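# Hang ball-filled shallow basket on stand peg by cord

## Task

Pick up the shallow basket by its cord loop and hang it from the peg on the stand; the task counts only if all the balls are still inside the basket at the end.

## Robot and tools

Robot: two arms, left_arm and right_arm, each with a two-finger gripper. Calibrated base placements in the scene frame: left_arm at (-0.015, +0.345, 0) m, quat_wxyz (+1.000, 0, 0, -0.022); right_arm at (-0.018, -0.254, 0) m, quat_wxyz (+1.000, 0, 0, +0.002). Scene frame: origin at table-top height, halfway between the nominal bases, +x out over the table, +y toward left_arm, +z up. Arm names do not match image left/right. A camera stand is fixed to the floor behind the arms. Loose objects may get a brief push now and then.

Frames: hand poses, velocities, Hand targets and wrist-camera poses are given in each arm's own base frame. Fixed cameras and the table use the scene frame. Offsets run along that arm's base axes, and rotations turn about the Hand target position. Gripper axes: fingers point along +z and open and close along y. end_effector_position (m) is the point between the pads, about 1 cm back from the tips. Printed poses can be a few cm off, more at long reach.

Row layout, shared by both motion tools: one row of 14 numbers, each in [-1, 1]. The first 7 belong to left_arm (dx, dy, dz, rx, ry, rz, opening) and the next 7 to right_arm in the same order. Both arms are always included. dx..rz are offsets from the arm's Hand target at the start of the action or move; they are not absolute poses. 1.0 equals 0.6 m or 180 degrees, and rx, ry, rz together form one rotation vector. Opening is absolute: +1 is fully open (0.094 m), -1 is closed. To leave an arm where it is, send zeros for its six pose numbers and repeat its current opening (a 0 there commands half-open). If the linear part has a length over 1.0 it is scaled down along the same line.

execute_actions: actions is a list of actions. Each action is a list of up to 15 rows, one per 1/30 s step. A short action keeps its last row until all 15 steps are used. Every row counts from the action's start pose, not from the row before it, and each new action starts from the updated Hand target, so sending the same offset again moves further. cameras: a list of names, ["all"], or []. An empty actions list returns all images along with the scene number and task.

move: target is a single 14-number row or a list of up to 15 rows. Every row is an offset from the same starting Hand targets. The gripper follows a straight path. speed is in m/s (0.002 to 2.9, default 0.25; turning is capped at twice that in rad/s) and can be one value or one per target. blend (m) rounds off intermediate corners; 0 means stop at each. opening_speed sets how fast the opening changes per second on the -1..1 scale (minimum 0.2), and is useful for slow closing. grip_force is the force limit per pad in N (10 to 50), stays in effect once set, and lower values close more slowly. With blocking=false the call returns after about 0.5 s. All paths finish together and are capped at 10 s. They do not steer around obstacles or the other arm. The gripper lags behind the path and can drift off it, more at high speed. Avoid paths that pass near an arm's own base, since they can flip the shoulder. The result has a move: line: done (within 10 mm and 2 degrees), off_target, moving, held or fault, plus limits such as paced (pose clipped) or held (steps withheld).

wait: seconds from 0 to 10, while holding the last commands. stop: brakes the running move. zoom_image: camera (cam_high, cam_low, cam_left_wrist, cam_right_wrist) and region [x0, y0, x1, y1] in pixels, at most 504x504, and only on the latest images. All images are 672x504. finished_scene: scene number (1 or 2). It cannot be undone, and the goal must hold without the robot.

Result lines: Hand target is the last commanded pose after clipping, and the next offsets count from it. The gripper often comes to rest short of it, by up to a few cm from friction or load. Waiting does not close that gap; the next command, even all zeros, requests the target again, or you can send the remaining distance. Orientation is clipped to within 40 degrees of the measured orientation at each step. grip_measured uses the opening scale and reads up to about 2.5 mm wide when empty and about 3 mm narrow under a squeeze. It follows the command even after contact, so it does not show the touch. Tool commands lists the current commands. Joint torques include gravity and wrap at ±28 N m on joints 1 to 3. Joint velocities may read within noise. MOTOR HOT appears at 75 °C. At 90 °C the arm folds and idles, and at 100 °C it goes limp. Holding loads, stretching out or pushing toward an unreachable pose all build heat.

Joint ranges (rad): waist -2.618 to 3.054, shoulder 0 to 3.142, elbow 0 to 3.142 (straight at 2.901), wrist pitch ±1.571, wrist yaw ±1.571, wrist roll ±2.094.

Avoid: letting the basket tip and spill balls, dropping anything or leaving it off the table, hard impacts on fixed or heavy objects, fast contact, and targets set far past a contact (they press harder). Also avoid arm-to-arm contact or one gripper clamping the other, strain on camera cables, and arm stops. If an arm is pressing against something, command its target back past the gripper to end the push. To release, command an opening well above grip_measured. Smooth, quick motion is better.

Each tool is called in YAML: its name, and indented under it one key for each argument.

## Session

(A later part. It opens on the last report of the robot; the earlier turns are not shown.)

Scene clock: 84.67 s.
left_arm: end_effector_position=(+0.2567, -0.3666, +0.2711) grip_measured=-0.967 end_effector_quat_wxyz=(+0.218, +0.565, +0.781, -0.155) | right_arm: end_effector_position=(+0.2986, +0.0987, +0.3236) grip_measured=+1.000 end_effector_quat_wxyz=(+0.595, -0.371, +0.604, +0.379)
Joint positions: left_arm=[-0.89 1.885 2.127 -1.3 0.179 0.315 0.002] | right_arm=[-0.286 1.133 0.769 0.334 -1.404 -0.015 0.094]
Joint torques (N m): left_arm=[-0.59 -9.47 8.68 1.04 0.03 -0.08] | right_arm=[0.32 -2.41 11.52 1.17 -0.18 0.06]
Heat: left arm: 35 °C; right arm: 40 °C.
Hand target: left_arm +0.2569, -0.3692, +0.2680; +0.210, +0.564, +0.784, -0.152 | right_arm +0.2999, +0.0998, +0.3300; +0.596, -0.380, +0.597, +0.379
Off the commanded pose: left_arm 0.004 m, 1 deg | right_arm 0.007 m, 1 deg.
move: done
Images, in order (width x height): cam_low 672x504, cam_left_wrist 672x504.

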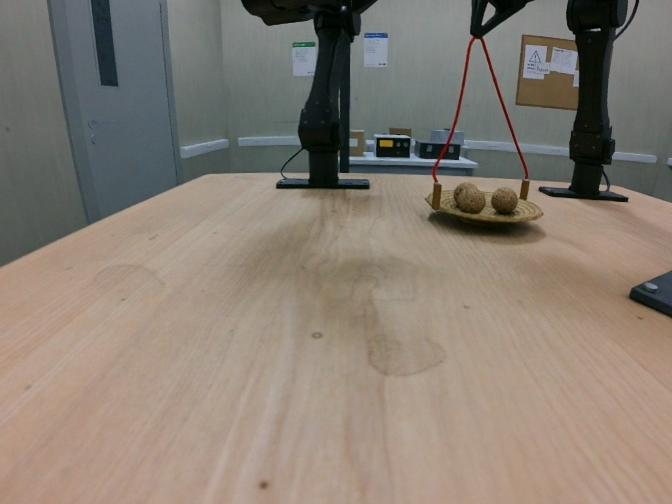

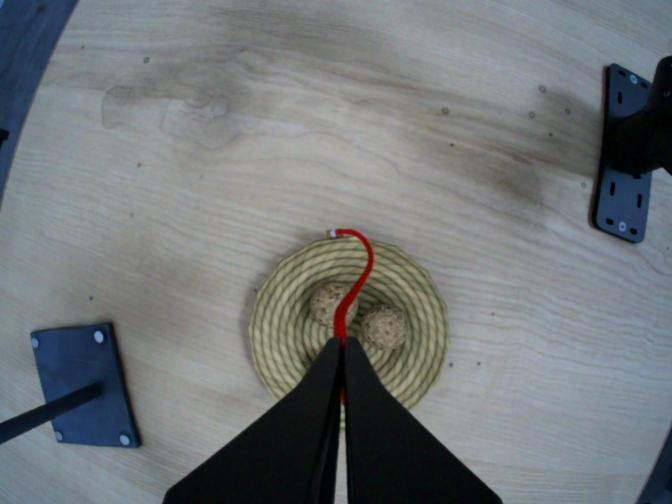

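move:
  target: [0.0,0.02,0.055,0,0,0,-1,0,0,0,0,0,0,1]
  cameras: ["cam_left_wrist","cam_low","cam_right_wrist"]
  speed: 0.025

zoom_image:
  camera: "cam_low"
  region: [400, 0, 640, 260]

Scene clock: 101.97 s.
left_arm: end_effector_position=(+0.2524, -0.3554, +0.3005) grip_measured=-0.967 end_effector_quat_wxyz=(+0.209, +0.563, +0.785, -0.151) | right_arm: end_effector_position=(+0.2986, +0.0987, +0.3236) grip_measured=+1.000 end_effector_quat_wxyz=(+0.595, -0.371, +0.604, +0.379)
Joint positions: left_arm=[-0.882 1.956 2.38 -1.502 0.179 0.318 0.002] | right_arm=[-0.286 1.133 0.769 0.334 -1.404 -0.015 0.094]
Joint torques (N m): left_arm=[0.73 -9.73 8.43 1.12 0.12 0.09] | right_arm=[0.35 -2.43 11.51 1.18 -0.17 0.06]
Heat: left arm: 38 °C; right arm: 40 °C.
Hand target: left_arm +0.2571, -0.3572, +0.3011; +0.210, +0.564, +0.784, -0.152 | right_arm +0.2999, +0.0998, +0.3300; +0.596, -0.380, +0.597, +0.379
Off the commanded pose: left_arm 0.005 m, 0 deg | right_arm 0.007 m, 1 deg.
move: done
Images, in order (width x height): cam_low 672x504, cam_left_wrist 672x504, cam_right_wrist 672x504.

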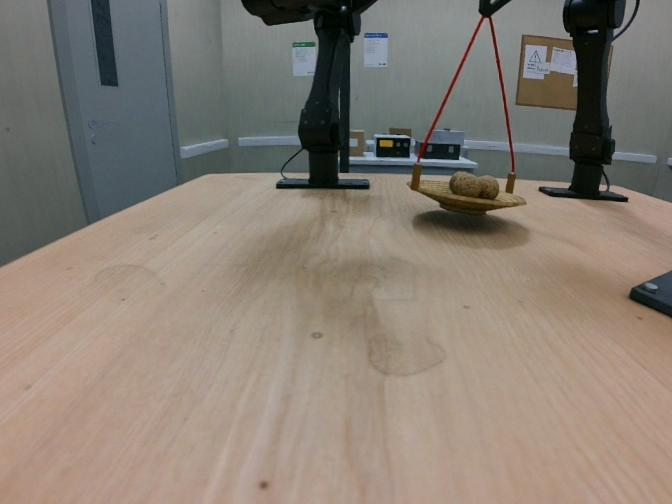

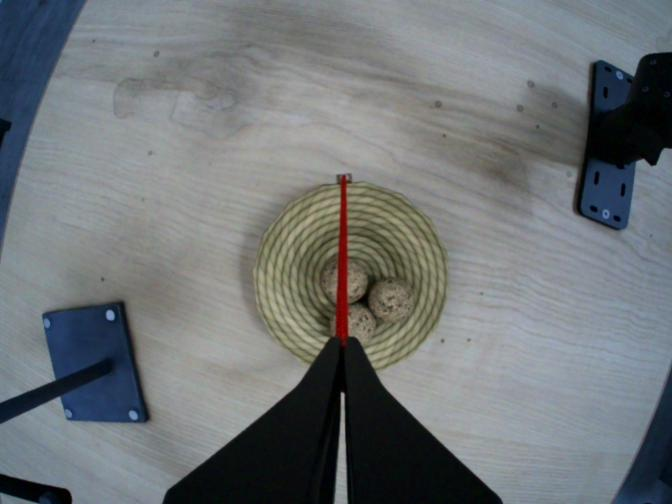

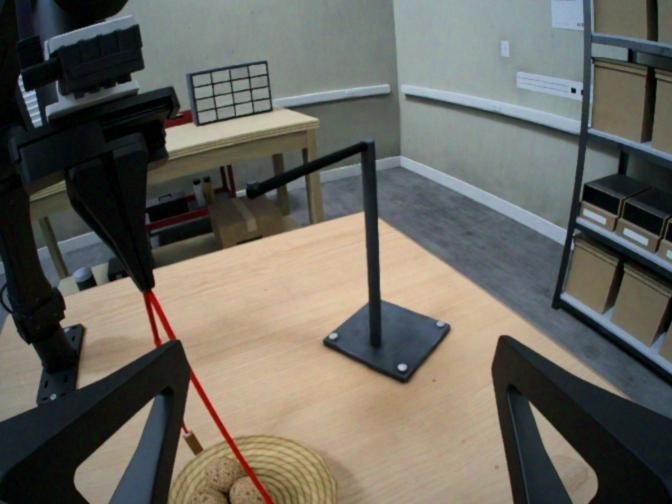

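Scaled by 1.938 from the camera's 672x504 image, which has a finer 960x720 frame.

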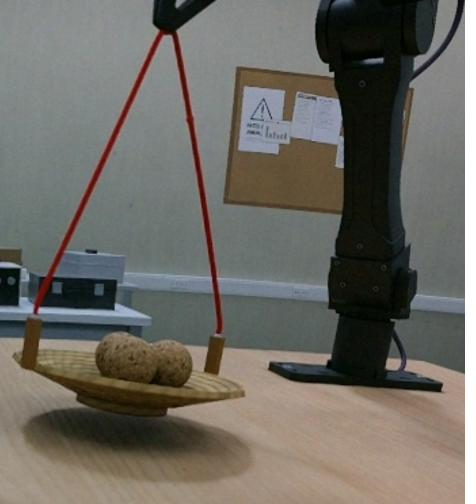

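move:
  target:
    - [0.0,0.037,0.085,-0.053,-0.0176,0,-1,0,0,0,0,0,0,1]
    - [0.09,0.145,0.123,-0.1053,-0.0352,0,-1,0,0,0,0,0,0,1]
  blend: [0.02,0]
  cameras: ["all"]
  speed: 0.05

zoom_image:
  camera: "cam_right_wrist"
  region: [100, 100, 340, 280]

zoom_image:
  camera: "cam_low"
  region: [400, 50, 600, 260]

Scene clock: 109.60 s.
left_arm: end_effector_position=(+0.3174, -0.2708, +0.3561) grip_measured=-0.967 end_effector_quat_wxyz=(+0.314, +0.525, +0.754, -0.239) | right_arm: end_effector_position=(+0.2986, +0.0987, +0.3236) grip_measured=+1.000 end_effector_quat_wxyz=(+0.595, -0.371, +0.604, +0.379)
Joint positions: left_arm=[-0.489 1.785 2.232 -1.37 0.529 0.545 0.002] | right_arm=[-0.286 1.133 0.769 0.334 -1.404 -0.015 0.094]
Joint torques (N m): left_arm=[0.47 -14.11 5.07 1.77 0.48 0.06] | right_arm=[0.29 -2.41 11.52 1.17 -0.18 0.06]
Heat: left arm: 37 °C; right arm: 40 °C.
Hand target: left_arm +0.3110, -0.2703, +0.3749; +0.343, +0.529, +0.736, -0.247 | right_arm +0.2999, +0.0998, +0.3300; +0.596, -0.380, +0.597, +0.379
Off the commanded pose: left_arm 0.020 m, 4 deg | right_arm 0.007 m, 1 deg.
move: off_target (left_arm)

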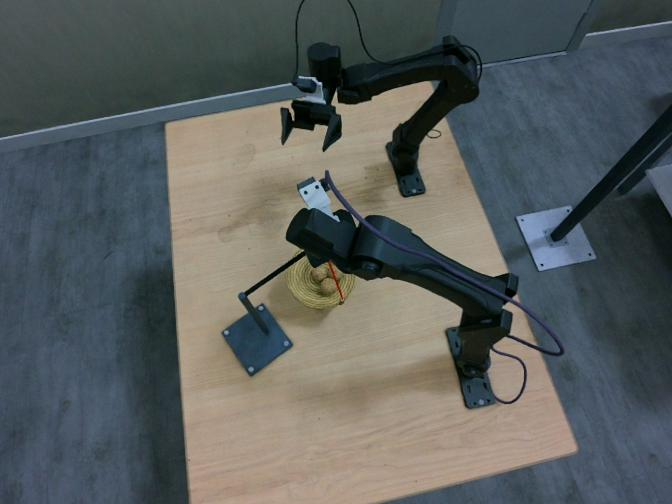

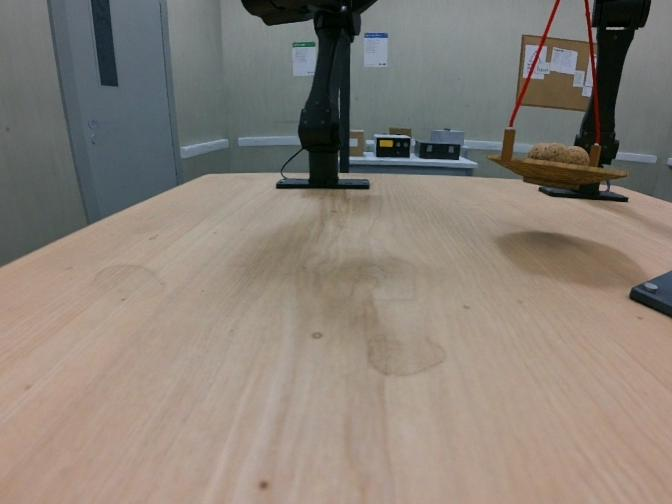

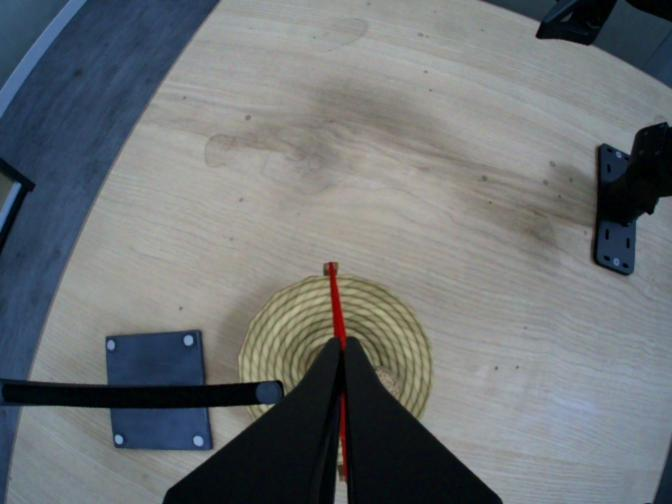

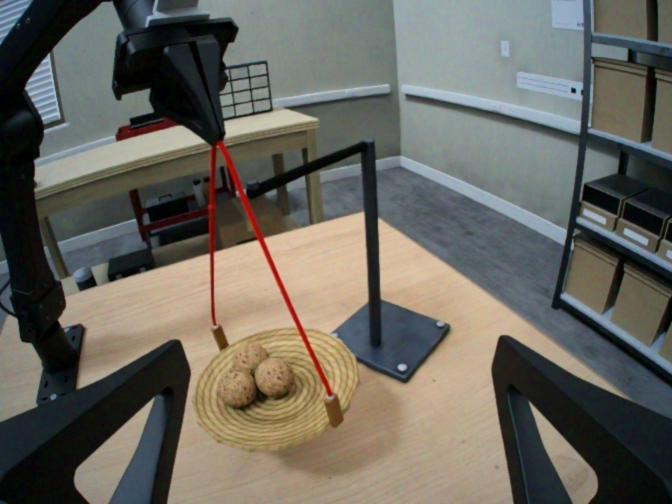

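Scaled by 2.100 from the camera's 672x504 image, which has a finer 960x720 frame.

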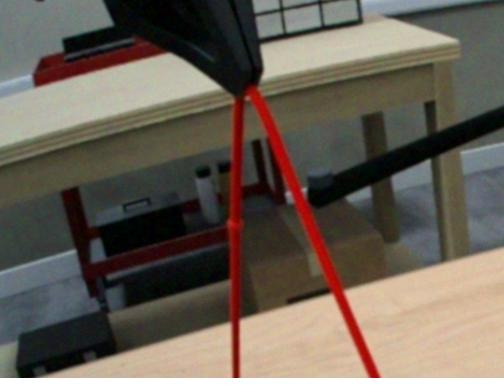

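Scaled by 2.400 from the camera's 672x504 image, which has a finer 960x720 frame.

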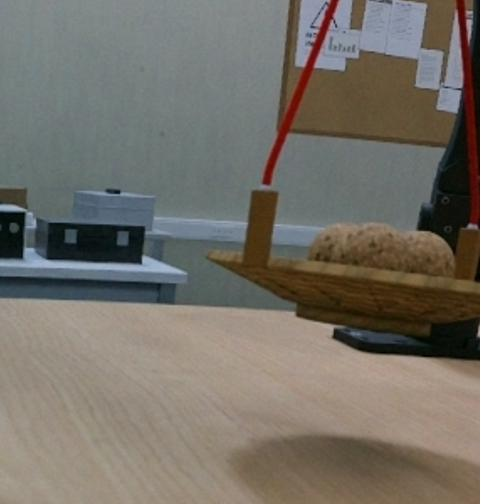

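move:
  target: [-0.01,0.019,0.0167,0,0,0,-1,0,0,0,0,0,0,1]
  cameras: ["cam_left_wrist","cam_right_wrist"]
  speed: 0.04

zoom_image:
  camera: "cam_right_wrist"
  region: [160, 110, 320, 230]

Scene clock: 121.00 s.
left_arm: end_effector_position=(+0.3161, -0.2628, +0.3588) grip_measured=-0.967 end_effector_quat_wxyz=(+0.314, +0.525, +0.754, -0.241) | right_arm: end_effector_position=(+0.2986, +0.0987, +0.3236) grip_measured=+1.000 end_effector_quat_wxyz=(+0.595, -0.371, +0.604, +0.379)
Joint positions: left_arm=[-0.466 1.775 2.232 -1.389 0.546 0.566 0.002] | right_arm=[-0.286 1.133 0.769 0.334 -1.404 -0.015 0.094]
Joint torques (N m): left_arm=[0.68 -13.56 8.17 1.31 0.48 0.08] | right_arm=[0.32 -2.43 11.52 1.18 -0.18 0.06]
Heat: left arm: 35 °C; right arm: 41 °C.
Hand target: left_arm +0.3050, -0.2589, +0.3848; +0.343, +0.529, +0.736, -0.247 | right_arm +0.2999, +0.0998, +0.3300; +0.596, -0.380, +0.597, +0.379
Off the commanded pose: left_arm 0.029 m, 4 deg | right_arm 0.007 m, 1 deg.
move: off_target (left_arm)
Images, in order (width x height): cam_left_wrist 672x504, cam_right_wrist 672x504.

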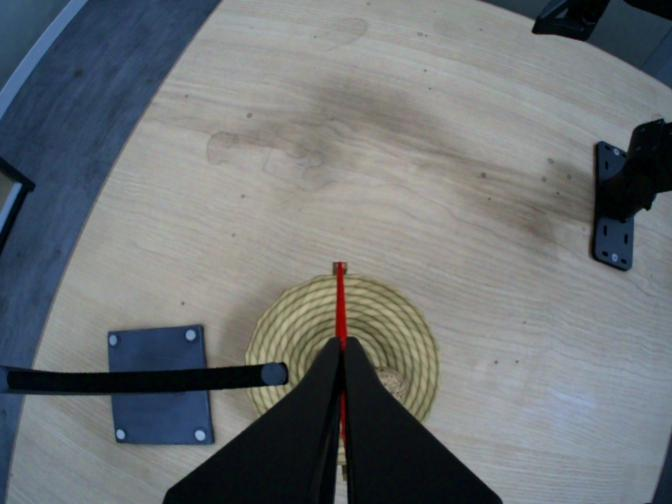

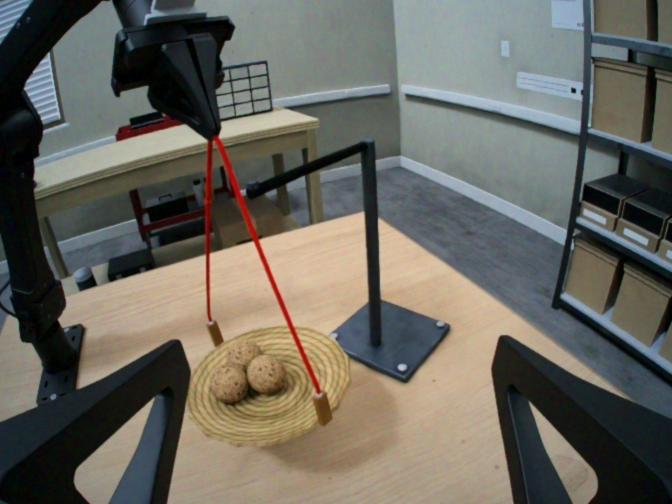

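Scaled by 3.150 from the camera's 672x504 image, which has a finer 960x720 frame.

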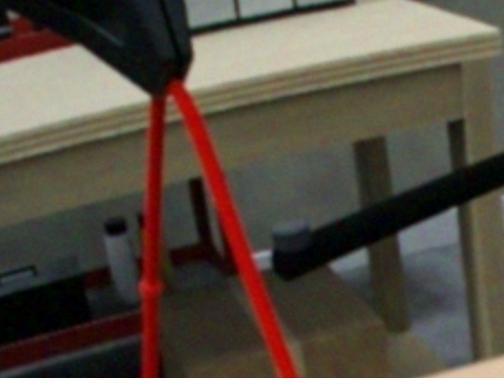

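move:
  target: [0.055,0.0265,-0.0163,-0.0131,-0.0044,0,-1,0,0,0,0,0,0,1]
  cameras: ["cam_left_wrist","cam_right_wrist"]
  speed: 0.03

zoom_image:
  camera: "cam_right_wrist"
  region: [160, 110, 320, 230]

Scene clock: 128.40 s.
left_arm: end_effector_position=(+0.3343, -0.2394, +0.3676) grip_measured=-0.967 end_effector_quat_wxyz=(+0.342, +0.519, +0.742, -0.250) | right_arm: end_effector_position=(+0.2986, +0.0987, +0.3236) grip_measured=+1.000 end_effector_quat_wxyz=(+0.595, -0.371, +0.604, +0.379)
Joint positions: left_arm=[-0.361 1.775 2.232 -1.377 0.634 0.64 0.002] | right_arm=[-0.286 1.133 0.769 0.334 -1.404 -0.015 0.094]
Joint torques (N m): left_arm=[0.62 -9.36 6.37 1.75 0.53 0.07] | right_arm=[0.32 -2.43 11.54 1.17 -0.18 0.05]
Heat: left arm: 35 °C; right arm: 41 °C.
Hand target: left_arm +0.3381, -0.2430, +0.3750; +0.359, +0.524, +0.728, -0.259 | right_arm +0.2999, +0.0998, +0.3300; +0.596, -0.380, +0.597, +0.379
Off the commanded pose: left_arm 0.009 m, 3 deg | right_arm 0.007 m, 1 deg.
move: off_target (left_arm)
Images, in order (width x height): cam_left_wrist 672x504, cam_right_wrist 672x504.

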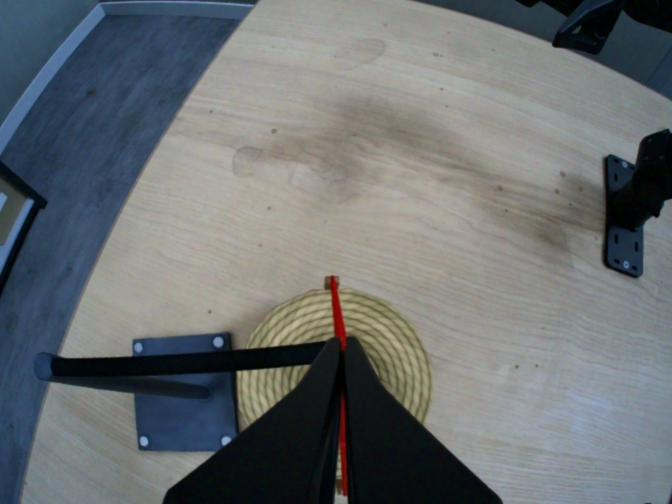

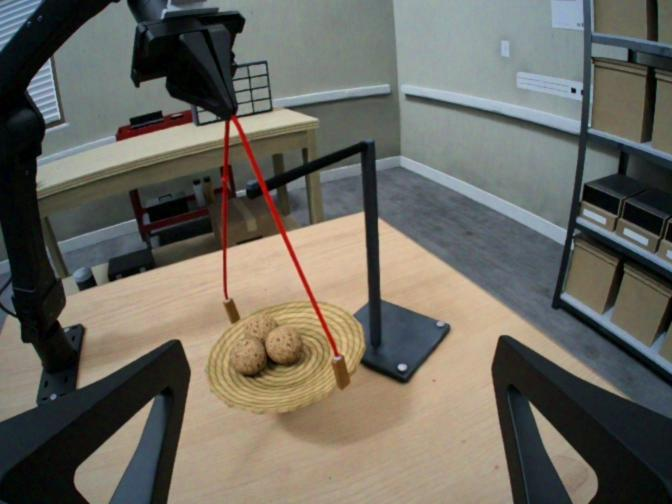

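Scaled by 3.150 from the camera's 672x504 image, which has a finer 960x720 frame.

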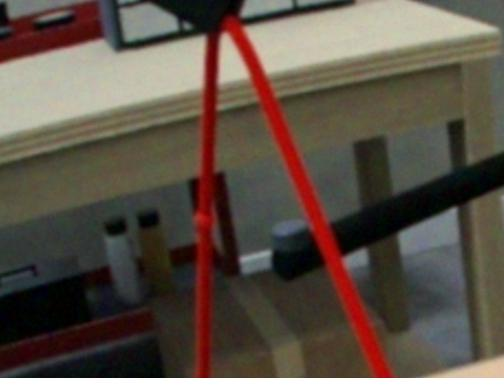

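move:
  target: [0.060,0.012,-0.012,-0.0131,-0.0044,0,-1,0,0,0,0,0,0,1]
  cameras: ["cam_left_wrist","cam_right_wrist"]
  speed: 0.03

zoom_image:
  camera: "cam_right_wrist"
  region: [200, 90, 340, 210]

Scene clock: 136.80 s.
left_arm: end_effector_position=(+0.3662, -0.2313, +0.3579) grip_measured=-0.967 end_effector_quat_wxyz=(+0.354, +0.512, +0.737, -0.263) | right_arm: end_effector_position=(+0.2986, +0.0987, +0.3236) grip_measured=+1.000 end_effector_quat_wxyz=(+0.595, -0.371, +0.604, +0.379)
Joint positions: left_arm=[-0.294 1.843 2.246 -1.33 0.702 0.678 0.002] | right_arm=[-0.286 1.133 0.769 0.334 -1.404 -0.015 0.094]
Joint torques (N m): left_arm=[0.64 -8.88 8.64 1.69 0.53 0.07] | right_arm=[0.31 -2.4 11.51 1.18 -0.18 0.06]
Heat: left arm: 34 °C; right arm: 41 °C.
Hand target: left_arm +0.3741, -0.2357, +0.3679; +0.375, +0.518, +0.720, -0.270 | right_arm +0.2999, +0.0998, +0.3300; +0.596, -0.380, +0.597, +0.379
Off the commanded pose: left_arm 0.013 m, 3 deg | right_arm 0.007 m, 1 deg.
move: off_target (left_arm)
Images, in order (width x height): cam_left_wrist 672x504, cam_right_wrist 672x504.

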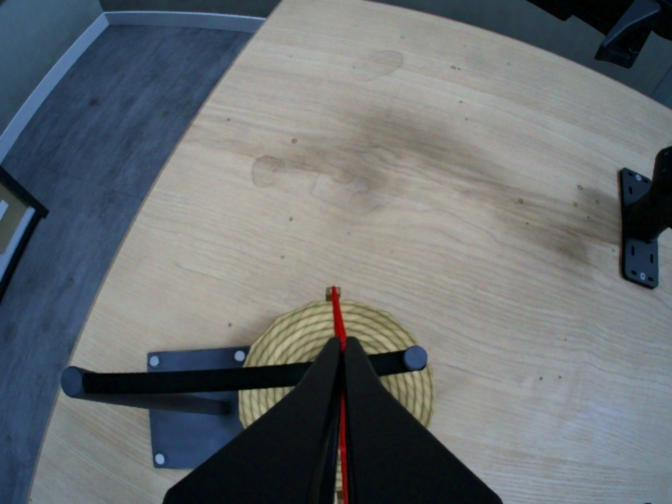

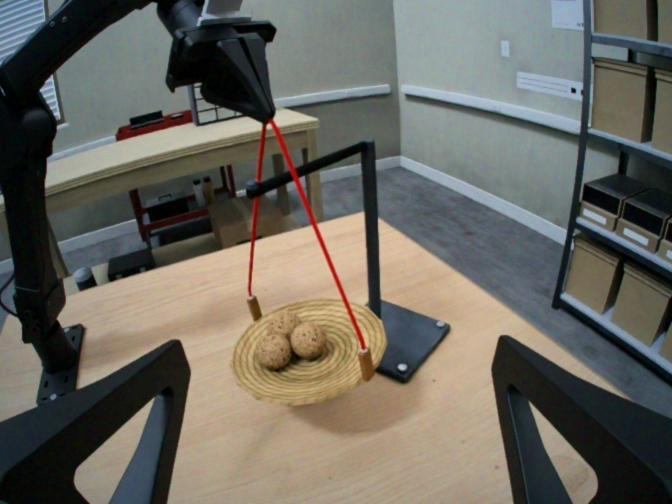

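Scaled by 3.600 from the camera's 672x504 image, which has a finer 960x720 frame.

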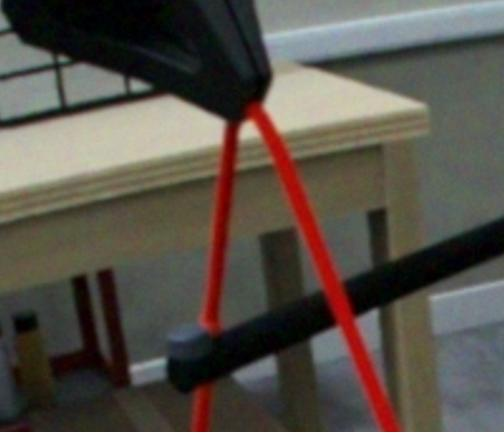

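move:
  target: [0.042,0.0073,-0.0167,0,0,0,-1,0,0,0,0,0,0,1]
  cameras: ["cam_left_wrist","cam_right_wrist","cam_low"]
  speed: 0.03

zoom_image:
  camera: "cam_right_wrist"
  region: [220, 90, 360, 210]

Scene clock: 143.40 s.
left_arm: end_effector_position=(+0.3940, -0.2286, +0.3513) grip_measured=-0.967 end_effector_quat_wxyz=(+0.362, +0.514, +0.733, -0.261) | right_arm: end_effector_position=(+0.2986, +0.0987, +0.3236) grip_measured=+1.000 end_effector_quat_wxyz=(+0.595, -0.371, +0.604, +0.379)
Joint positions: left_arm=[-0.263 1.937 2.337 -1.328 0.722 0.709 0.002] | right_arm=[-0.286 1.133 0.769 0.334 -1.404 -0.015 0.094]
Joint torques (N m): left_arm=[0.72 -9.87 8.64 1.48 0.59 0.1] | right_arm=[0.31 -2.41 11.54 1.17 -0.18 0.06]
Heat: left arm: 36 °C; right arm: 41 °C.
Hand target: left_arm +0.3993, -0.2313, +0.3578; +0.374, +0.518, +0.720, -0.270 | right_arm +0.2999, +0.0998, +0.3300; +0.596, -0.380, +0.597, +0.379
Off the commanded pose: left_arm 0.009 m, 2 deg | right_arm 0.007 m, 1 deg.
move: done
Images, in order (width x height): cam_low 672x504, cam_left_wrist 672x504, cam_right_wrist 672x504.

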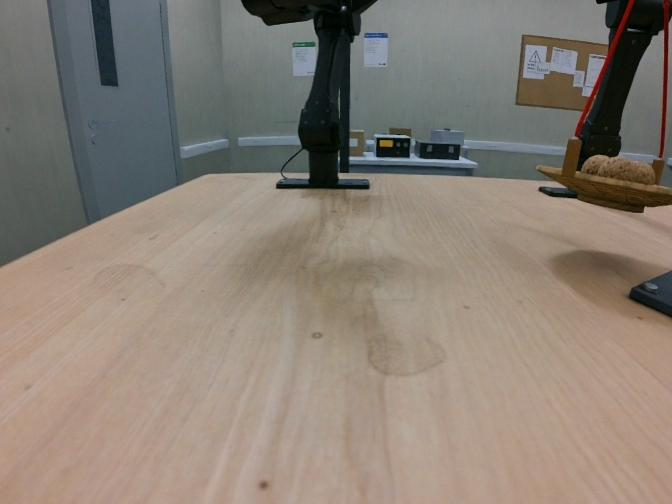

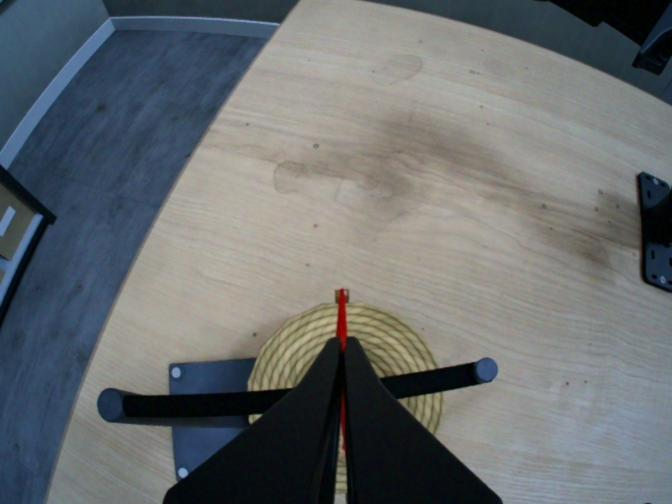

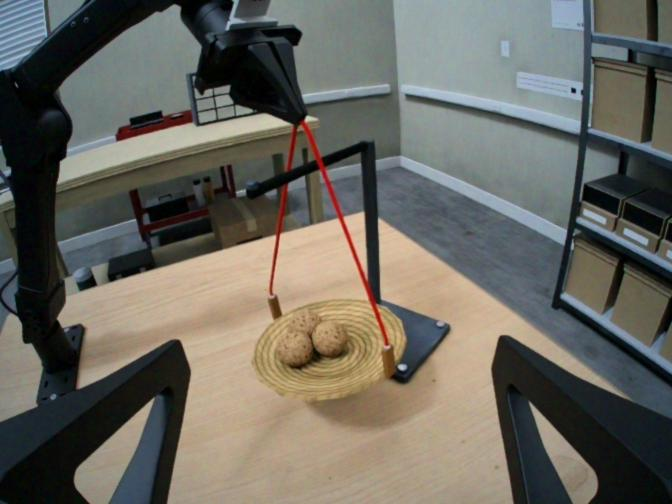

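Scaled by 3.600 from the camera's 672x504 image, which has a finer 960x720 frame.

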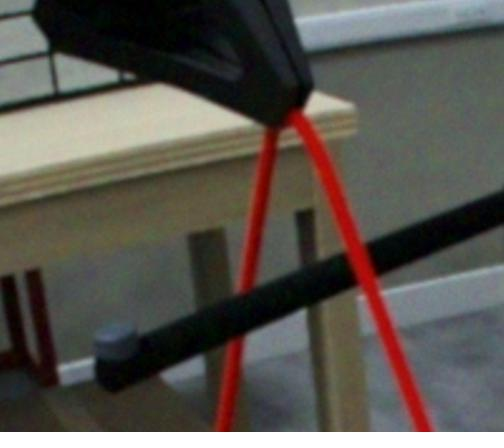

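move:
  target: [0.0,-0.005,-0.025,0,0,0,-1,0,0,0,0,0,0,1]
  cameras: ["cam_left_wrist","cam_right_wrist"]
  speed: 0.03

zoom_image:
  camera: "cam_right_wrist"
  region: [220, 90, 360, 210]

Scene clock: 148.53 s.
left_arm: end_effector_position=(+0.4029, -0.2311, +0.3295) grip_measured=-0.967 end_effector_quat_wxyz=(+0.353, +0.512, +0.737, -0.265) | right_arm: end_effector_position=(+0.2986, +0.0987, +0.3236) grip_measured=+1.000 end_effector_quat_wxyz=(+0.595, -0.371, +0.604, +0.379)
Joint positions: left_arm=[-0.263 1.937 2.246 -1.259 0.722 0.71 0.002] | right_arm=[-0.286 1.133 0.769 0.334 -1.404 -0.015 0.094]
Joint torques (N m): left_arm=[-0.06 -14.82 5.41 1.68 0.52 0.04] | right_arm=[0.29 -2.4 11.51 1.17 -0.18 0.06]
Heat: left arm: 36 °C; right arm: 41 °C.
Hand target: left_arm +0.3993, -0.2343, +0.3428; +0.374, +0.518, +0.720, -0.270 | right_arm +0.2999, +0.0998, +0.3300; +0.596, -0.380, +0.597, +0.379
Off the commanded pose: left_arm 0.014 m, 3 deg | right_arm 0.007 m, 1 deg.
move: off_target (left_arm)
Images, in order (width x height): cam_left_wrist 672x504, cam_right_wrist 672x504.

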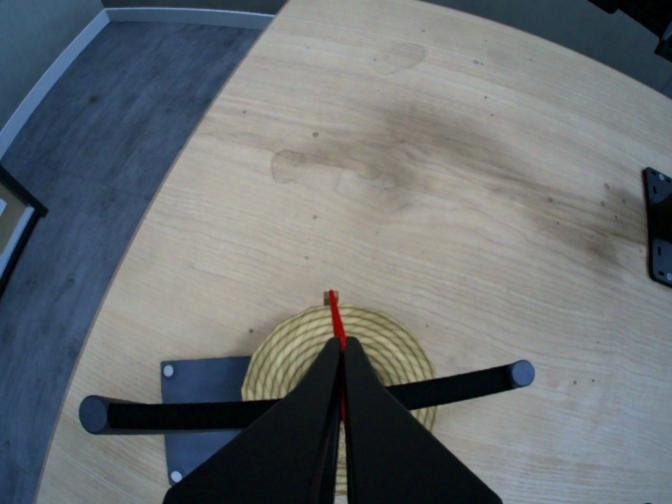

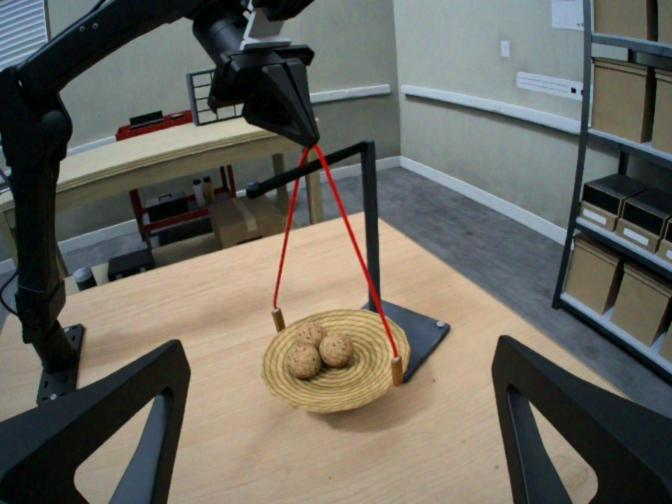

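Scaled by 3.600 from the camera's 672x504 image, which has a finer 960x720 frame.

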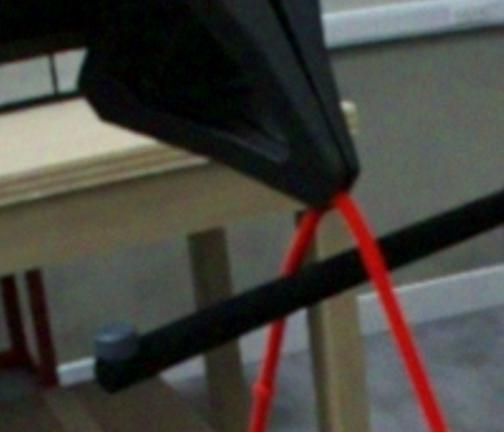

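move:
  target: [-0.004,0.008,-0.015,0,0,0,-1,0,0,0,0,0,0,1]
  cameras: ["cam_left_wrist","cam_right_wrist","cam_low"]
  speed: 0.025

zoom_image:
  camera: "cam_right_wrist"
  region: [260, 110, 360, 200]

zoom_image:
  camera: "cam_left_wrist"
  region: [240, 280, 450, 450]

Scene clock: 156.90 s.
left_arm: end_effector_position=(+0.4027, -0.2303, +0.3169) grip_measured=-0.967 end_effector_quat_wxyz=(+0.350, +0.513, +0.737, -0.267) | right_arm: end_effector_position=(+0.2986, +0.0987, +0.3236) grip_measured=+1.000 end_effector_quat_wxyz=(+0.595, -0.371, +0.604, +0.379)
Joint positions: left_arm=[-0.26 1.909 2.152 -1.203 0.728 0.717 0.002] | right_arm=[-0.286 1.133 0.769 0.334 -1.404 -0.015 0.094]
Joint torques (N m): left_arm=[0.65 -16.08 5.41 1.58 0.53 0.1] | right_arm=[0.34 -2.43 11.55 1.18 -0.18 0.06]
Heat: left arm: 35 °C; right arm: 42 °C.
Hand target: left_arm +0.3968, -0.2295, +0.3340; +0.375, +0.518, +0.720, -0.270 | right_arm +0.2999, +0.0998, +0.3300; +0.596, -0.380, +0.597, +0.379
Off the commanded pose: left_arm 0.018 m, 3 deg | right_arm 0.007 m, 1 deg.
move: off_target (left_arm)
Images, in order (width x height): cam_low 672x504, cam_left_wrist 672x504, cam_right_wrist 672x504.

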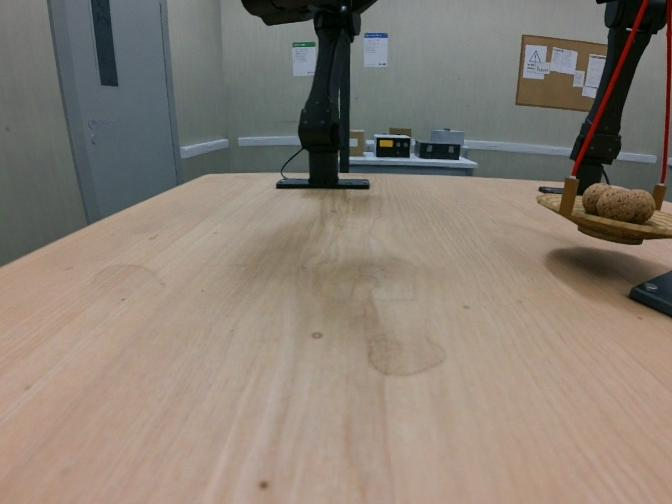

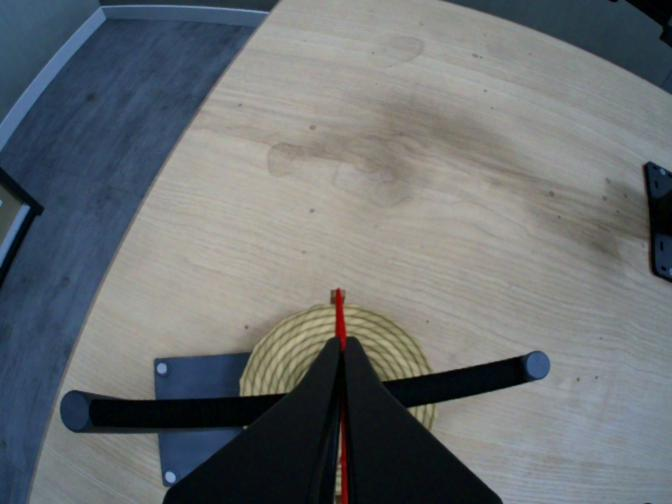

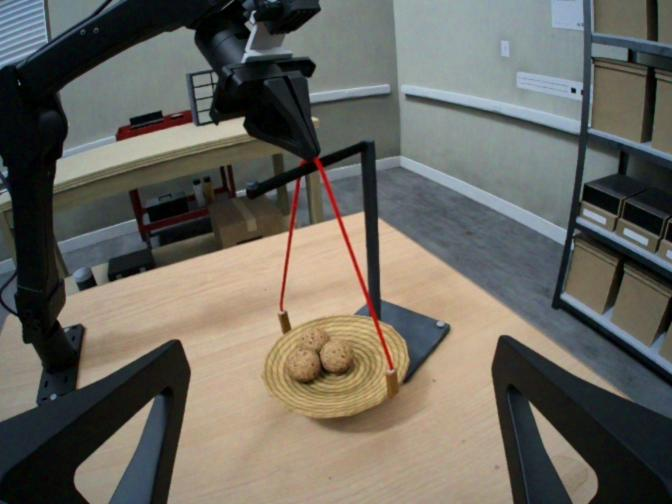

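Scaled by 5.040 from the camera's 672x504 image, which has a finer 960x720 frame.

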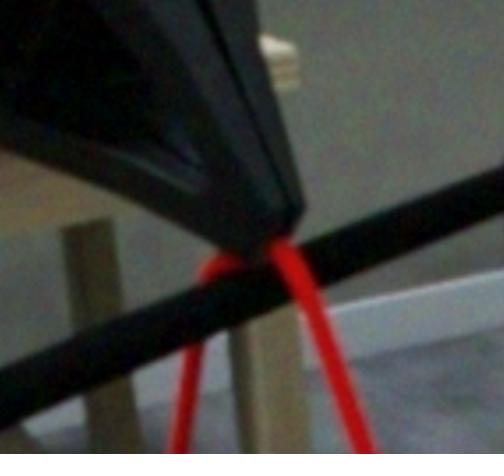

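Scaled by 2.400 from the camera's 672x504 image, which has a finer 960x720 frame.

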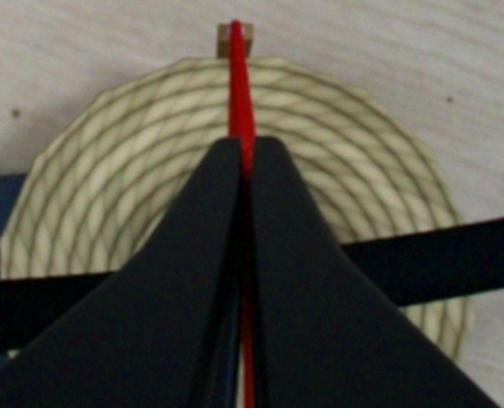

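zoom_image:
  camera: "cam_low"
  region: [520, 120, 672, 260]

zoom_image:
  camera: "cam_right_wrist"
  region: [240, 290, 430, 430]

Scaled by 3.316 from the camera's 672x504 image, which has a finer 960x720 frame.

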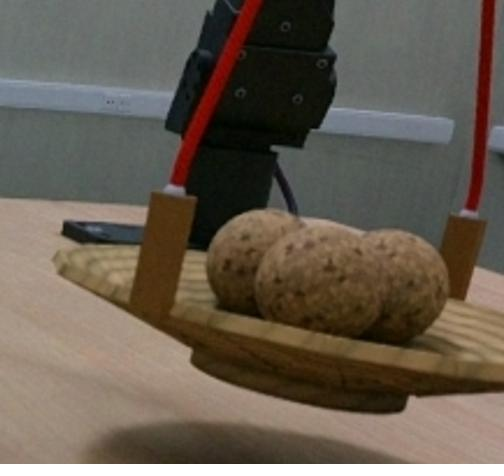

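Scaled by 2.653 from the camera's 672x504 image, which has a finer 960x720 frame.

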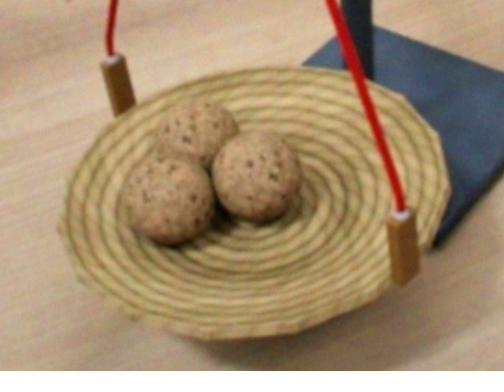

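move:
  target: [-0.008,0.014,0.012,0,0,0,-1,0,0,0,0,0,0,1]
  cameras: ["cam_left_wrist","cam_right_wrist"]
  speed: 0.025

zoom_image:
  camera: "cam_right_wrist"
  region: [260, 110, 360, 200]

zoom_image:
  camera: "cam_left_wrist"
  region: [240, 280, 450, 450]

Scene clock: 164.50 s.
left_arm: end_effector_position=(+0.4040, -0.2236, +0.3190) grip_measured=-0.967 end_effector_quat_wxyz=(+0.355, +0.513, +0.735, -0.265) | right_arm: end_effector_position=(+0.2986, +0.0987, +0.3236) grip_measured=+1.000 end_effector_quat_wxyz=(+0.595, -0.371, +0.604, +0.379)
Joint positions: left_arm=[-0.242 1.905 2.152 -1.21 0.737 0.735 0.002] | right_arm=[-0.286 1.133 0.769 0.334 -1.404 -0.015 0.094]
Joint torques (N m): left_arm=[0.73 -16.39 6.87 1.2 0.56 0.1] | right_arm=[0.34 -2.39 11.52 1.17 -0.18 0.06]
Motor temperatures (°C): left_arm=[25 35 34 33 26 22 26] | right_arm=[25 24 42 36 27 25 25]
Heat: left arm: 35 °C; right arm: 42 °C.
Hand target: left_arm +0.3921, -0.2212, +0.3410; +0.374, +0.518, +0.720, -0.270 | right_arm +0.2999, +0.0998, +0.3300; +0.596, -0.380, +0.597, +0.379
Off the commanded pose: left_arm 0.025 m, 3 deg | right_arm 0.007 m, 1 deg.
move: off_target (left_arm)
Images, in order (width x height): cam_left_wrist 672x504, cam_right_wrist 672x504.

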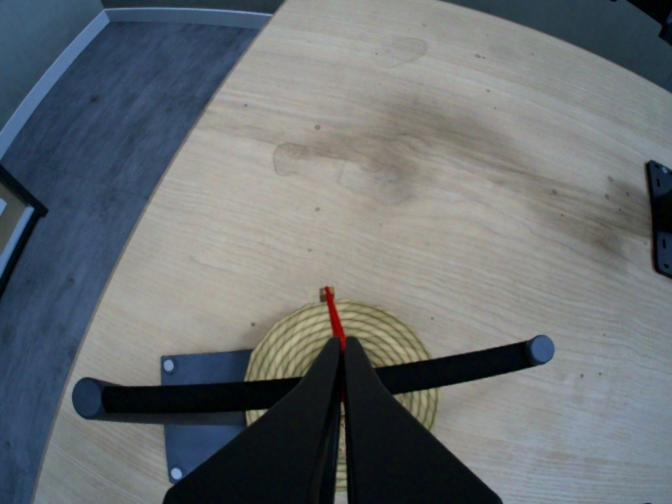

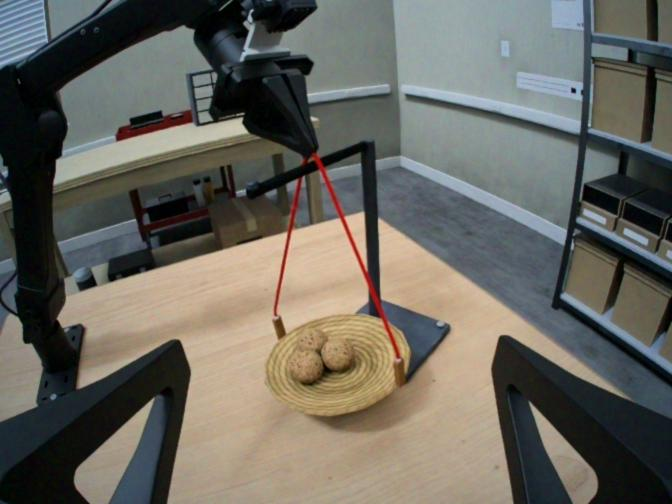

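Scaled by 5.040 from the camera's 672x504 image, which has a finer 960x720 frame.

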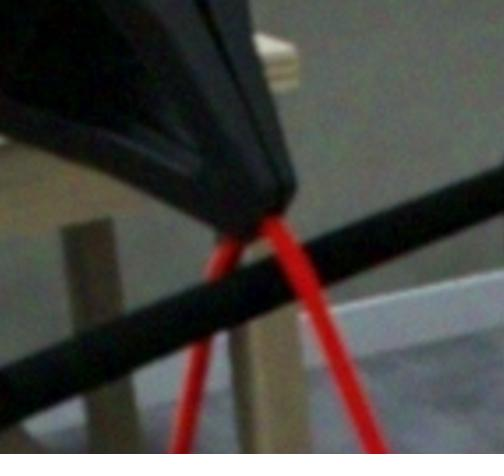

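Scaled by 2.400 from the camera's 672x504 image, which has a finer 960x720 frame.

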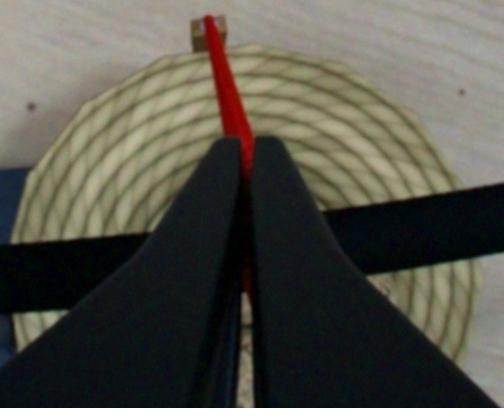

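move:
  target: [0.0,0.0,-0.011,0,0,0,-1,0,0,0,0,0,0,1]
  cameras: ["cam_right_wrist"]
  speed: 0.02

zoom_image:
  camera: "cam_right_wrist"
  region: [260, 110, 360, 200]

Scene clock: 167.53 s.
left_arm: end_effector_position=(+0.3997, -0.2225, +0.3150) grip_measured=-0.967 end_effector_quat_wxyz=(+0.349, +0.513, +0.738, -0.267) | right_arm: end_effector_position=(+0.2986, +0.0987, +0.3236) grip_measured=+1.000 end_effector_quat_wxyz=(+0.595, -0.371, +0.604, +0.379)
Joint positions: left_arm=[-0.242 1.891 2.123 -1.21 0.737 0.738 0.002] | right_arm=[-0.286 1.133 0.769 0.334 -1.404 -0.015 0.094]
Joint torques (N m): left_arm=[0.76 -16.5 5.46 1.51 0.56 0.11] | right_arm=[0.32 -2.41 11.51 1.17 -0.18 0.06]
Heat: left arm: 36 °C; right arm: 42 °C.
Hand target: left_arm +0.3920, -0.2212, +0.3345; +0.374, +0.518, +0.720, -0.270 | right_arm +0.2999, +0.0998, +0.3300; +0.596, -0.380, +0.597, +0.379
Off the commanded pose: left_arm 0.021 m, 4 deg | right_arm 0.007 m, 1 deg.
move: off_target (left_arm)
Images, in order (width x height): cam_right_wrist 672x504.

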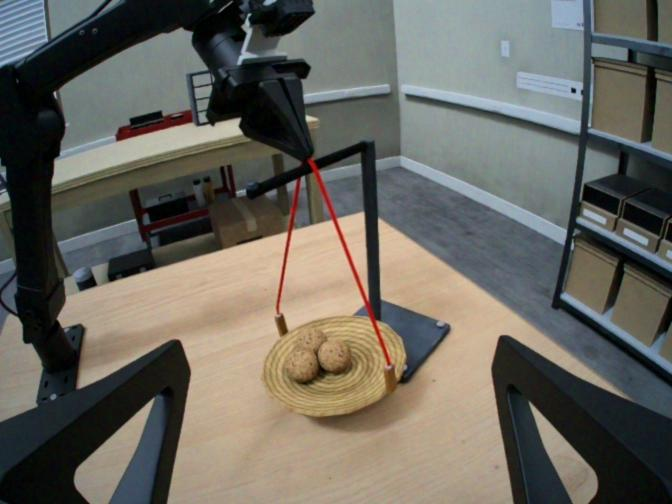

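Scaled by 5.040 from the camera's 672x504 image, which has a finer 960x720 frame.

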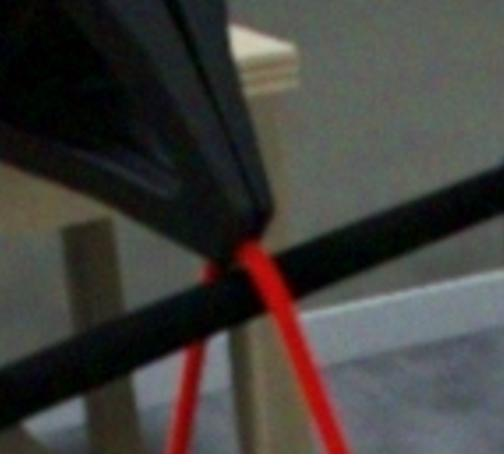

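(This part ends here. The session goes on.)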